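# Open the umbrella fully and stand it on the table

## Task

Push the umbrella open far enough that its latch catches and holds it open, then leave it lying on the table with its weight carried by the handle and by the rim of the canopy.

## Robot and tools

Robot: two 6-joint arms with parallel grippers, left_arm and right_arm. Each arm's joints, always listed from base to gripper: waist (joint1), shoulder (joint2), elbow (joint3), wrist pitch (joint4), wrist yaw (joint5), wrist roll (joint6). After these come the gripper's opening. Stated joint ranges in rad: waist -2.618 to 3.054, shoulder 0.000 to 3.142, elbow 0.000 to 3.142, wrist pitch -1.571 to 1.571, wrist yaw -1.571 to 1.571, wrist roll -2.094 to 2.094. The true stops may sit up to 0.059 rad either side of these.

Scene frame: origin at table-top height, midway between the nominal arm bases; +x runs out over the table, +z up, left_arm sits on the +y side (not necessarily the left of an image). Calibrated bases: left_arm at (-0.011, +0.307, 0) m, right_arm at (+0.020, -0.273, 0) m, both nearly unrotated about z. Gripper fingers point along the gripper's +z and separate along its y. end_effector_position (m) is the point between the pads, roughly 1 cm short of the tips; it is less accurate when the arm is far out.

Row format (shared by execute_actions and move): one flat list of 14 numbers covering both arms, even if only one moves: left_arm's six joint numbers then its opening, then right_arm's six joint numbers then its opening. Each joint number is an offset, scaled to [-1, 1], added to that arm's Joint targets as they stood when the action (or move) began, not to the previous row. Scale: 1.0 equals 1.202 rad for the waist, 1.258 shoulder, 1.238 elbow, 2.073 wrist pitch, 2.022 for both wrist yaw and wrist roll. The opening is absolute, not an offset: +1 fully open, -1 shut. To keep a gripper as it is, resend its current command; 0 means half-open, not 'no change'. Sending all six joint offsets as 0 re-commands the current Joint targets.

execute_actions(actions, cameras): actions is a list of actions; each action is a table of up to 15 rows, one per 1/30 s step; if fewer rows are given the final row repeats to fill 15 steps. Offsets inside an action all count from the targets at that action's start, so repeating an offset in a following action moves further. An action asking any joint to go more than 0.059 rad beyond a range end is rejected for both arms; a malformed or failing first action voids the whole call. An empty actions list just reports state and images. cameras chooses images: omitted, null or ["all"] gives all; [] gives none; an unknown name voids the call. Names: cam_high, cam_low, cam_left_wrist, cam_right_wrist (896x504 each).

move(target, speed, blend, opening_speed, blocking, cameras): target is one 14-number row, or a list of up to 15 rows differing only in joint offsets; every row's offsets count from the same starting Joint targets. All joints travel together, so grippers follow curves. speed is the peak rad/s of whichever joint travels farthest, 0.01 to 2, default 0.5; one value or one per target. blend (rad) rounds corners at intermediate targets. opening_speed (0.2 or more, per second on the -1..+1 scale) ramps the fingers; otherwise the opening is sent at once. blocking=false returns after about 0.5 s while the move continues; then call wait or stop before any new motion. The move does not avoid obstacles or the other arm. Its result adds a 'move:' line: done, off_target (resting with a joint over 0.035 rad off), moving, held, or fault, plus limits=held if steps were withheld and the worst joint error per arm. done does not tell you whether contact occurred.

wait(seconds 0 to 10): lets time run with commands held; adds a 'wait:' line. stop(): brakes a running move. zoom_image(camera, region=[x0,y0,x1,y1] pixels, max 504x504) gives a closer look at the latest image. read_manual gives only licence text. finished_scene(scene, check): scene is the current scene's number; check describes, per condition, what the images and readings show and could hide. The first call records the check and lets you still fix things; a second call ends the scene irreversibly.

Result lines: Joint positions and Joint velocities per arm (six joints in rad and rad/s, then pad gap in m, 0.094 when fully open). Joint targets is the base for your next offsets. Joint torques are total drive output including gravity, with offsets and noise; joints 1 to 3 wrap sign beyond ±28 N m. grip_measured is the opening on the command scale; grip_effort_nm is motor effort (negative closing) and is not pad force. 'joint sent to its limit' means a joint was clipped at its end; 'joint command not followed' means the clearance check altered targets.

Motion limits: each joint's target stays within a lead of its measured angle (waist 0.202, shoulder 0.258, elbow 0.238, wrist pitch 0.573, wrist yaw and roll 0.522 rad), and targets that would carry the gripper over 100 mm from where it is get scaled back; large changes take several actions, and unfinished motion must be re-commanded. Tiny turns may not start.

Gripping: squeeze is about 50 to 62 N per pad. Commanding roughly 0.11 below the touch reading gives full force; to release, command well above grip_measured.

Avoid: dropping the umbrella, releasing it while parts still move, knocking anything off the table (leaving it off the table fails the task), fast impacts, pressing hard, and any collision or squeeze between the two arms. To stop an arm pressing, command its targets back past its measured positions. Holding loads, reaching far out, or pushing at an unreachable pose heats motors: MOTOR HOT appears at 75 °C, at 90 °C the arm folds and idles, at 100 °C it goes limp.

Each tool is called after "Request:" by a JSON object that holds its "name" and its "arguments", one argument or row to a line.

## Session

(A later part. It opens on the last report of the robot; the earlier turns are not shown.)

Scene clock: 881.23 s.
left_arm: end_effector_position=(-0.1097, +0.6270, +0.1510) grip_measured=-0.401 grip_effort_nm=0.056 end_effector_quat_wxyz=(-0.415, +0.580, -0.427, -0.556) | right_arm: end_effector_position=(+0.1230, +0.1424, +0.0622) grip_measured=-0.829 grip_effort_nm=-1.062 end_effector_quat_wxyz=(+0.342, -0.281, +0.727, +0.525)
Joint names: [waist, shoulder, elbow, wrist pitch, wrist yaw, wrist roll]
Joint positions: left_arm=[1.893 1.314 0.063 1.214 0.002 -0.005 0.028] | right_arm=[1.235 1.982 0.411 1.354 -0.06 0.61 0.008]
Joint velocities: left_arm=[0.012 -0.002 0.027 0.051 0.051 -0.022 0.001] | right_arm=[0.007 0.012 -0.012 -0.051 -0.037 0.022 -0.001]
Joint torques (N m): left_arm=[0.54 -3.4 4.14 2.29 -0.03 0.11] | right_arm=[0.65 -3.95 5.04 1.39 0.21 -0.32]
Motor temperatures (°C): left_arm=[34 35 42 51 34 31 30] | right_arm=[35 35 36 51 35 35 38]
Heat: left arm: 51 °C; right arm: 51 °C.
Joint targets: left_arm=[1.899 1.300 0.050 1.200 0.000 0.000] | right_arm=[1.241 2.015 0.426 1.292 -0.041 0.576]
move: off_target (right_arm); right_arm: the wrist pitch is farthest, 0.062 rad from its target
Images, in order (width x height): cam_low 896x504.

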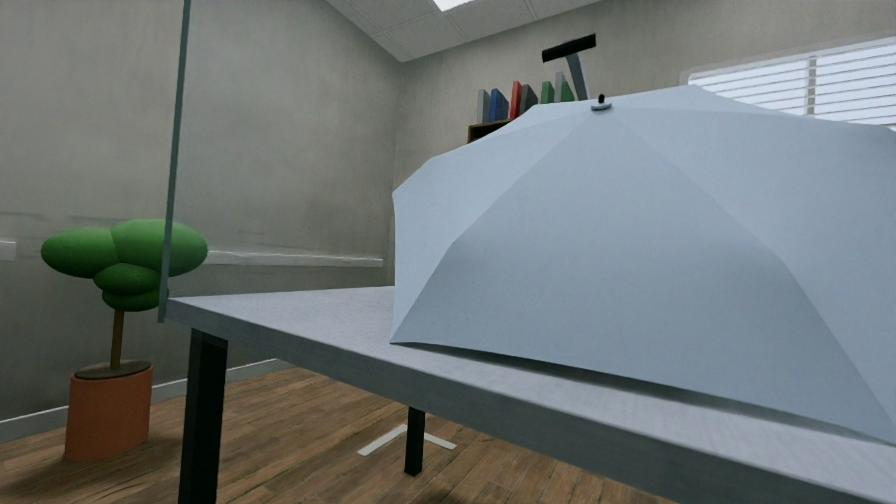

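Request:
{"name": "move", "arguments": {
  "target": [0,0,0,0,0,0,-0.4,0.0,-0.02,0.0,0.022,0,0.0,-1],
  "speed": 0.2,
  "cameras": ["cam_low"]
}}

Scene clock: 896.20 s.
left_arm: end_effector_position=(-0.1097, +0.6270, +0.1510) grip_measured=-0.401 grip_effort_nm=0.056 end_effector_quat_wxyz=(-0.415, +0.580, -0.427, -0.556) | right_arm: end_effector_position=(+0.1230, +0.1425, +0.0628) grip_measured=-0.829 grip_effort_nm=-1.072 end_effector_quat_wxyz=(+0.343, -0.281, +0.726, +0.526)
Joint names: [waist, shoulder, elbow, wrist pitch, wrist yaw, wrist roll]
Joint positions: left_arm=[1.893 1.314 0.063 1.214 0.002 -0.005 0.028] | right_arm=[1.235 1.982 0.411 1.357 -0.06 0.61 0.008]
Joint velocities: left_arm=[-0.007 -0.007 -0.012 -0.022 0.051 0.007 0] | right_arm=[-0.017 -0.022 -0.007 0.007 0.051 0.007 0]
Joint torques (N m): left_arm=[0.54 -3.4 4.15 2.29 -0.05 0.1] | right_arm=[0.64 -5.79 5.05 1.78 0.21 -0.32]
Motor temperatures (°C): left_arm=[34 35 42 51 34 31 30] | right_arm=[35 35 36 49 34 35 38]
Heat: left arm: 51 °C; right arm: 49 °C.
Joint targets: left_arm=[1.899 1.300 0.050 1.200 0.000 0.000] | right_arm=[1.241 1.990 0.426 1.337 -0.041 0.576]
move: done
Images, in order (width x height): cam_low 896x504.

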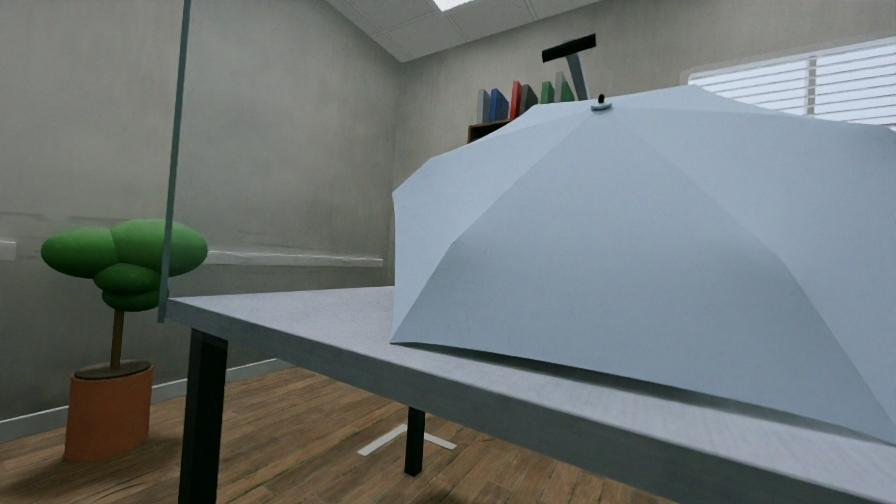

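Request:
{"name": "move", "arguments": {
  "target": [0,0,0,0,0,0,-0.4,0.0,0.0,0.0,0.0,0,0.0,-0.75],
  "opening_speed": 0.3,
  "cameras": ["cam_low","cam_right_wrist"]
}}

Request:
{"name": "zoom_image", "arguments": {
  "camera": "cam_low",
  "region": [776, 380, 896, 460]
}}

Request:
{"name": "zoom_image", "arguments": {
  "camera": "cam_low",
  "region": [340, 280, 500, 370]
}}

Scene clock: 899.37 s.
left_arm: end_effector_position=(-0.1097, +0.6270, +0.1510) grip_measured=-0.401 grip_effort_nm=0.061 end_effector_quat_wxyz=(-0.415, +0.580, -0.427, -0.556) | right_arm: end_effector_position=(+0.1236, +0.1423, +0.0627) grip_measured=-0.752 grip_effort_nm=0.071 end_effector_quat_wxyz=(+0.348, -0.286, +0.724, +0.522)
Joint names: [waist, shoulder, elbow, wrist pitch, wrist yaw, wrist roll]
Joint positions: left_arm=[1.893 1.314 0.063 1.214 0.002 -0.005 0.028] | right_arm=[1.235 1.982 0.411 1.357 -0.057 0.594 0.012]
Joint velocities: left_arm=[-0.007 0.002 0.007 -0.022 -0.051 -0.037 0] | right_arm=[-0.007 0.002 0.007 -0.066 -0.007 -0.051 0.001]
Joint torques (N m): left_arm=[0.57 -3.4 4.12 2.29 -0.04 0.1] | right_arm=[0.61 -5.83 5.04 1.78 0.16 -0.15]
Motor temperatures (°C): left_arm=[34 35 42 51 33 31 30] | right_arm=[35 35 36 49 34 35 38]
Heat: left arm: 51 °C; right arm: 49 °C.
Joint targets: left_arm=[1.899 1.300 0.050 1.200 0.000 0.000] | right_arm=[1.241 1.990 0.426 1.337 -0.041 0.576]
move: done
Images, in order (width x height): cam_low 896x504, cam_right_wrist 896x504.

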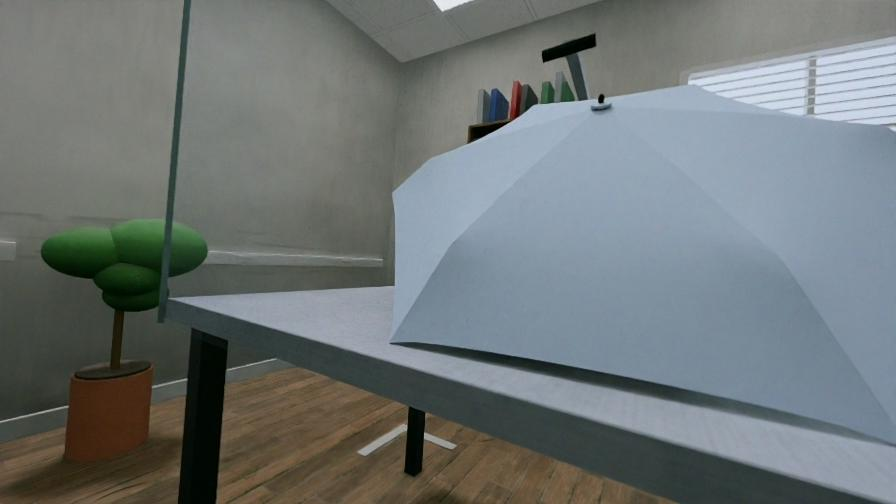

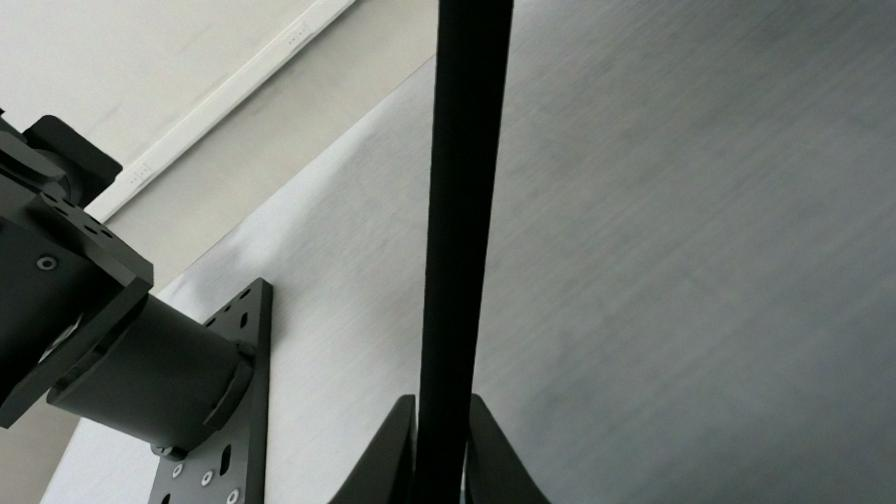

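Scaled by 4.200 from the camera's 896x504 image, which has a finer 1280x720 frame.

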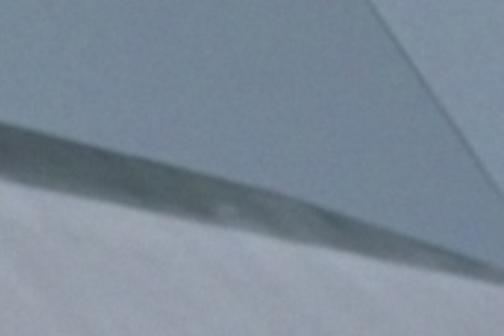

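Scaled by 3.150 from the camera's 896x504 image, which has a finer 1280x720 frame.

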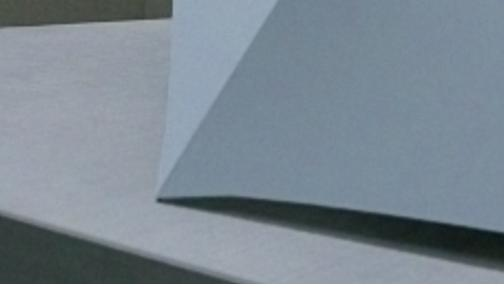

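Request:
{"name": "move", "arguments": {
  "target": [0,0,0,0,0,0,-0.4,0.0,0.0,0.0,0.0,0,0.0,-0.4],
  "opening_speed": 0.4,
  "cameras": ["cam_low","cam_high","cam_right_wrist"]
}}

Scene clock: 901.50 s.
left_arm: end_effector_position=(-0.1097, +0.6270, +0.1510) grip_measured=-0.401 grip_effort_nm=0.051 end_effector_quat_wxyz=(-0.415, +0.580, -0.427, -0.556) | right_arm: end_effector_position=(+0.1240, +0.1421, +0.0620) grip_measured=-0.402 grip_effort_nm=0.090 end_effector_quat_wxyz=(+0.349, -0.287, +0.725, +0.520)
Joint names: [waist, shoulder, elbow, wrist pitch, wrist yaw, wrist roll]
Joint positions: left_arm=[1.893 1.314 0.063 1.214 0.002 -0.005 0.028] | right_arm=[1.235 1.982 0.411 1.354 -0.054 0.592 0.028]
Joint velocities: left_arm=[0.007 0.002 -0.002 0.022 -0.037 -0.007 0] | right_arm=[0.007 0.002 -0.007 0.022 -0.037 -0.022 -0.001]
Joint torques (N m): left_arm=[0.55 -3.41 4.15 2.29 -0.04 0.1] | right_arm=[0.64 -5.79 5.08 1.8 0.14 -0.14]
Motor temperatures (°C): left_arm=[34 35 41 51 33 31 30] | right_arm=[35 35 36 49 34 35 38]
Heat: left arm: 51 °C; right arm: 49 °C.
Joint targets: left_arm=[1.899 1.300 0.050 1.200 0.000 0.000] | right_arm=[1.241 1.990 0.426 1.337 -0.041 0.576]
move: done
Images, in order (width x height): cam_high 896x504, cam_low 896x504, cam_right_wrist 896x504.

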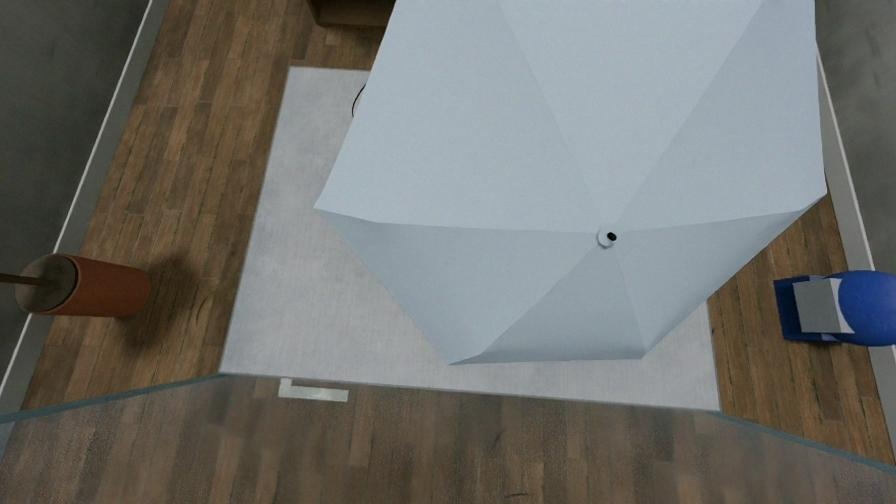

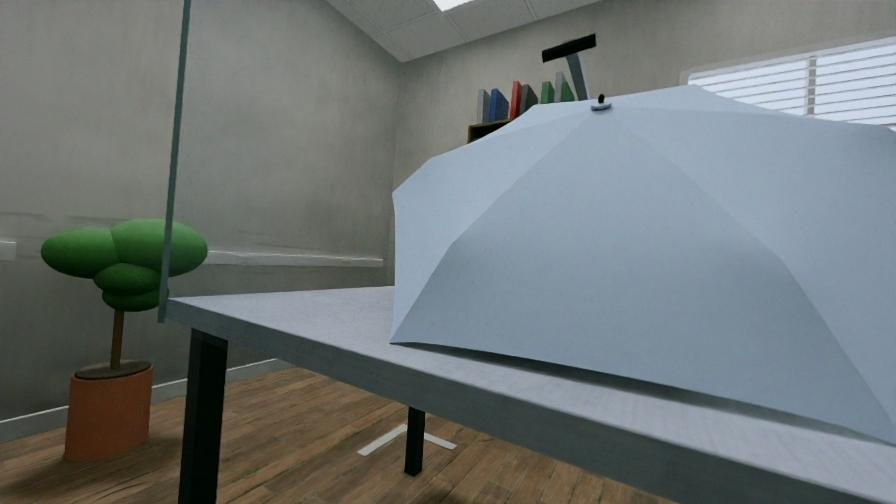

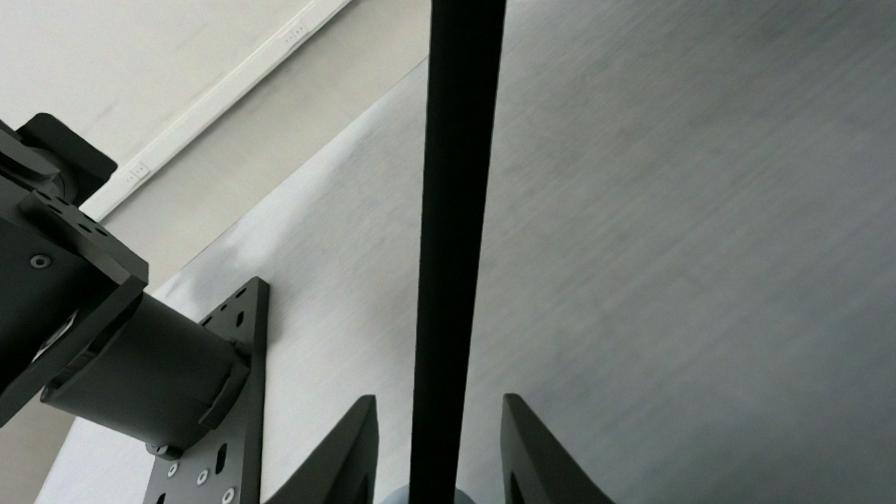

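Request:
{"name": "move", "arguments": {
  "target": [
    [0,0,0,0,0,0,-0.4,-0.0083,-0.1208,-0.1591,0.0265,-0.005,0.0,-0.4],
    [0,0,0,0,0,0,-0.4,-0.0208,-0.2544,-0.2795,0.0193,-0.012,0.0,-0.4]
  ],
  "speed": 0.2,
  "blend": 0.03
}}

Scene clock: 912.67 s.
left_arm: end_effector_position=(-0.1097, +0.6270, +0.1510) grip_measured=-0.401 grip_effort_nm=0.056 end_effector_quat_wxyz=(-0.415, +0.580, -0.427, -0.556) | right_arm: end_effector_position=(+0.1068, +0.0633, +0.0793) grip_measured=-0.402 grip_effort_nm=0.081 end_effector_quat_wxyz=(+0.351, -0.283, +0.728, +0.516)
Joint names: [waist, shoulder, elbow, wrist pitch, wrist yaw, wrist roll]
Joint positions: left_arm=[1.893 1.314 0.063 1.214 0.002 -0.005 0.028] | right_arm=[1.222 1.69 0.093 1.374 -0.055 0.591 0.028]
Joint velocities: left_arm=[-0.022 0.007 -0.007 0.037 0.022 -0.022 -0.001] | right_arm=[0.012 0.012 0.007 0.037 -0.095 -0.051 0]
Joint torques (N m): left_arm=[0.55 -3.4 4.16 2.29 -0.04 0.1] | right_arm=[-0.61 -5.61 2.44 1.98 -0.13 -0.13]
Motor temperatures (°C): left_arm=[34 35 41 51 33 31 30] | right_arm=[35 35 36 50 34 35 37]
Heat: left arm: 51 °C; right arm: 50 °C.
Joint targets: left_arm=[1.899 1.300 0.050 1.200 0.000 0.000] | right_arm=[1.216 1.670 0.080 1.378 -0.066 0.576]
move: done

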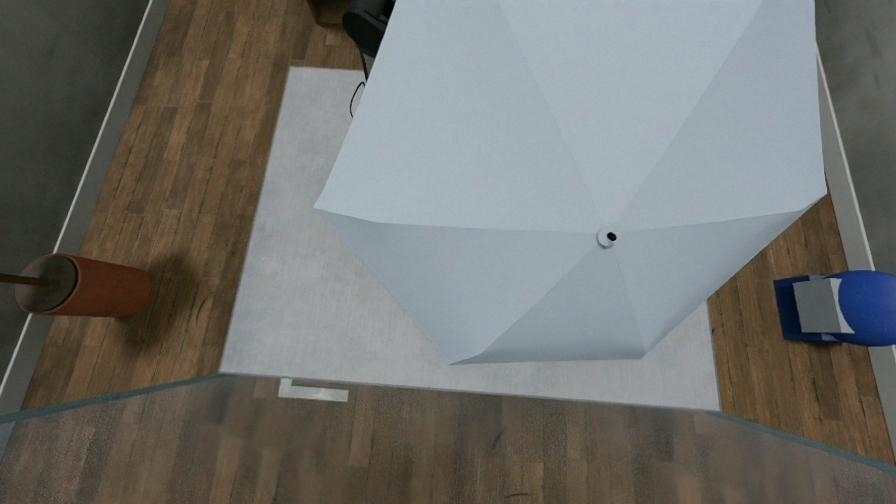

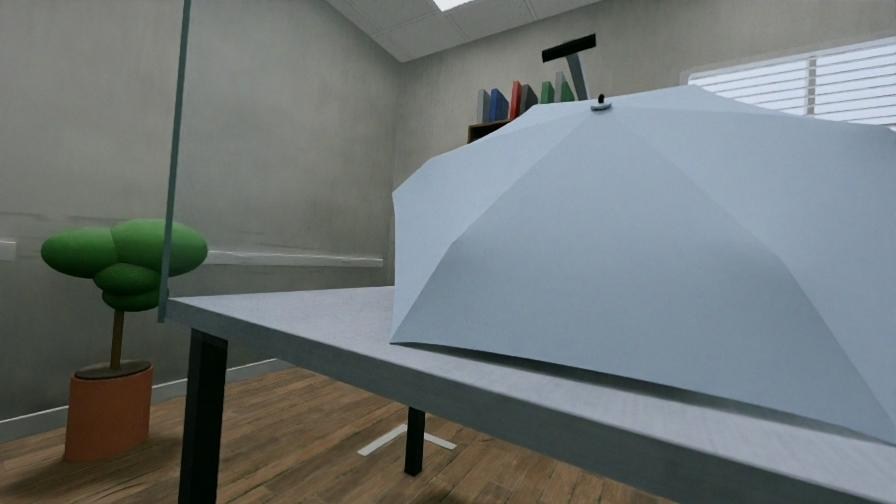

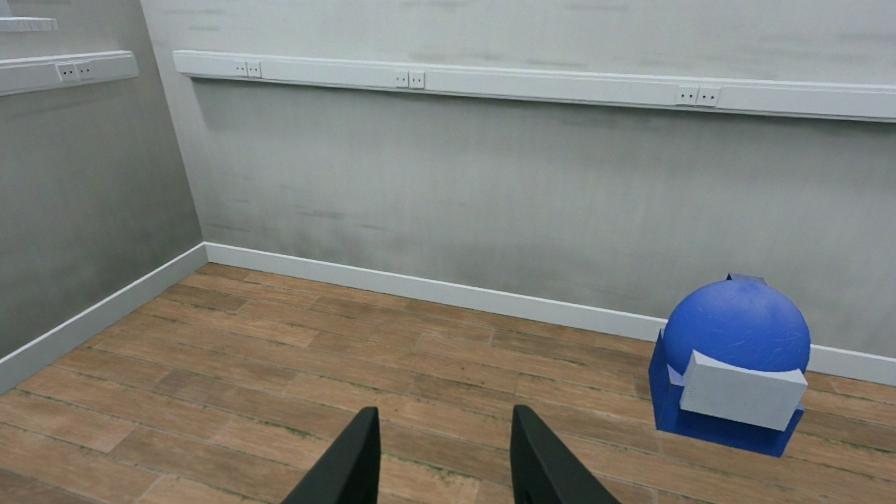

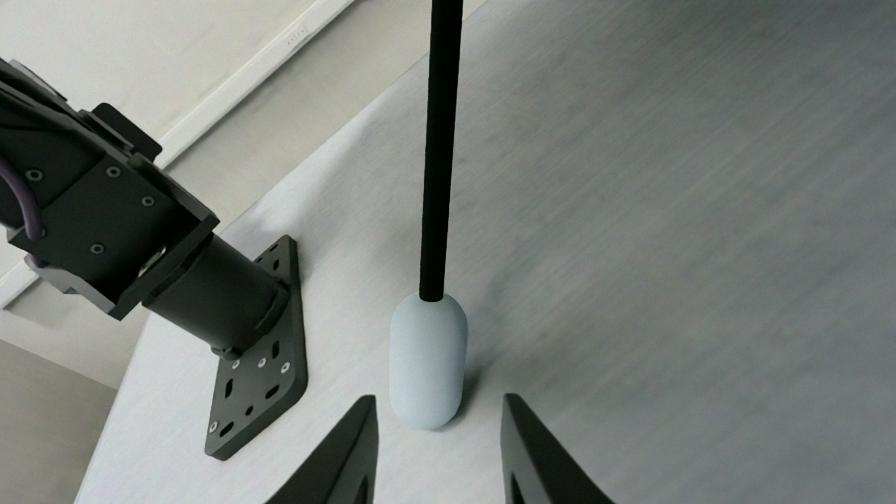

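Request:
{"name": "zoom_image", "arguments": {
  "camera": "cam_high",
  "region": [320, 0, 460, 90]
}}

Request:
{"name": "zoom_image", "arguments": {
  "camera": "cam_right_wrist",
  "region": [360, 270, 520, 450]
}}

Scaled by 3.600 from the camera's 896x504 image, which has a finer 1280x720 frame.

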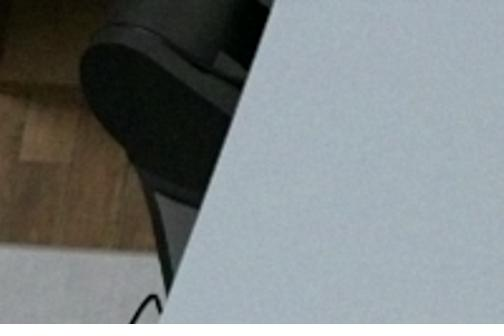

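Scaled by 2.800 from the camera's 896x504 image, which has a finer 1280x720 frame.

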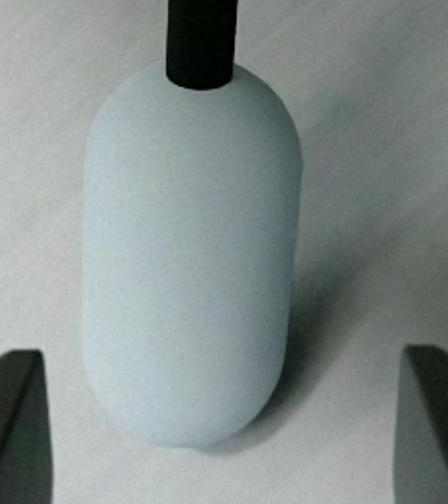

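Request:
{"name": "finished_scene", "arguments": {
  "scene": 1,
  "check": "Latched open: earlier wrist view showed the runner past the white wedge catch, and it stayed there after the left hand backed off; latest cam_high/cam_low views show the canopy fully spread, hexagonal, unchanged in size after the right hand released (cannot see the runner directly now, it could only have slipped if the canopy had shrunk, which it has not). Resting on table: cam_right_wrist shows the white handle end standing on the table with its shadow meeting the bottom and both fingers clear of the shaft and handle; cam_low shows the two bottom rib tips on the table top with their shadows meeting the tips, well inside the table edge. Umbrella did not move when the gripper opened and retreated, so it stands without the robot. Right elbow is ~4 cm from the canopy rim by geometry; no contact visible. Left arm parked clear."
}}

This call ended nothing. Check each condition that your pictures could not show: look closer or test it, and mend what is not met. Then call finished_scene again.

Request:
{"name": "finished_scene", "arguments": {
  "scene": 1,
  "check": "Second look: canopy side-tip and bottom-tip spacing in cam_high is the same before and after release (511 px between side tips, ~192 px between bottom tips), so the runner has not slipped back from the catch where it was seen latched; handle bulb stands on the table (shadow meets its base in cam_right_wrist), both bottom rib tips touch the table (cam_low), tips are ~9 cm inside the table edge, and no robot part touches the umbrella (fingers ~6 cm away, elbow outside of the rim). It has stood still for over 10 s without support."
}}

The scene is finished: the task was done.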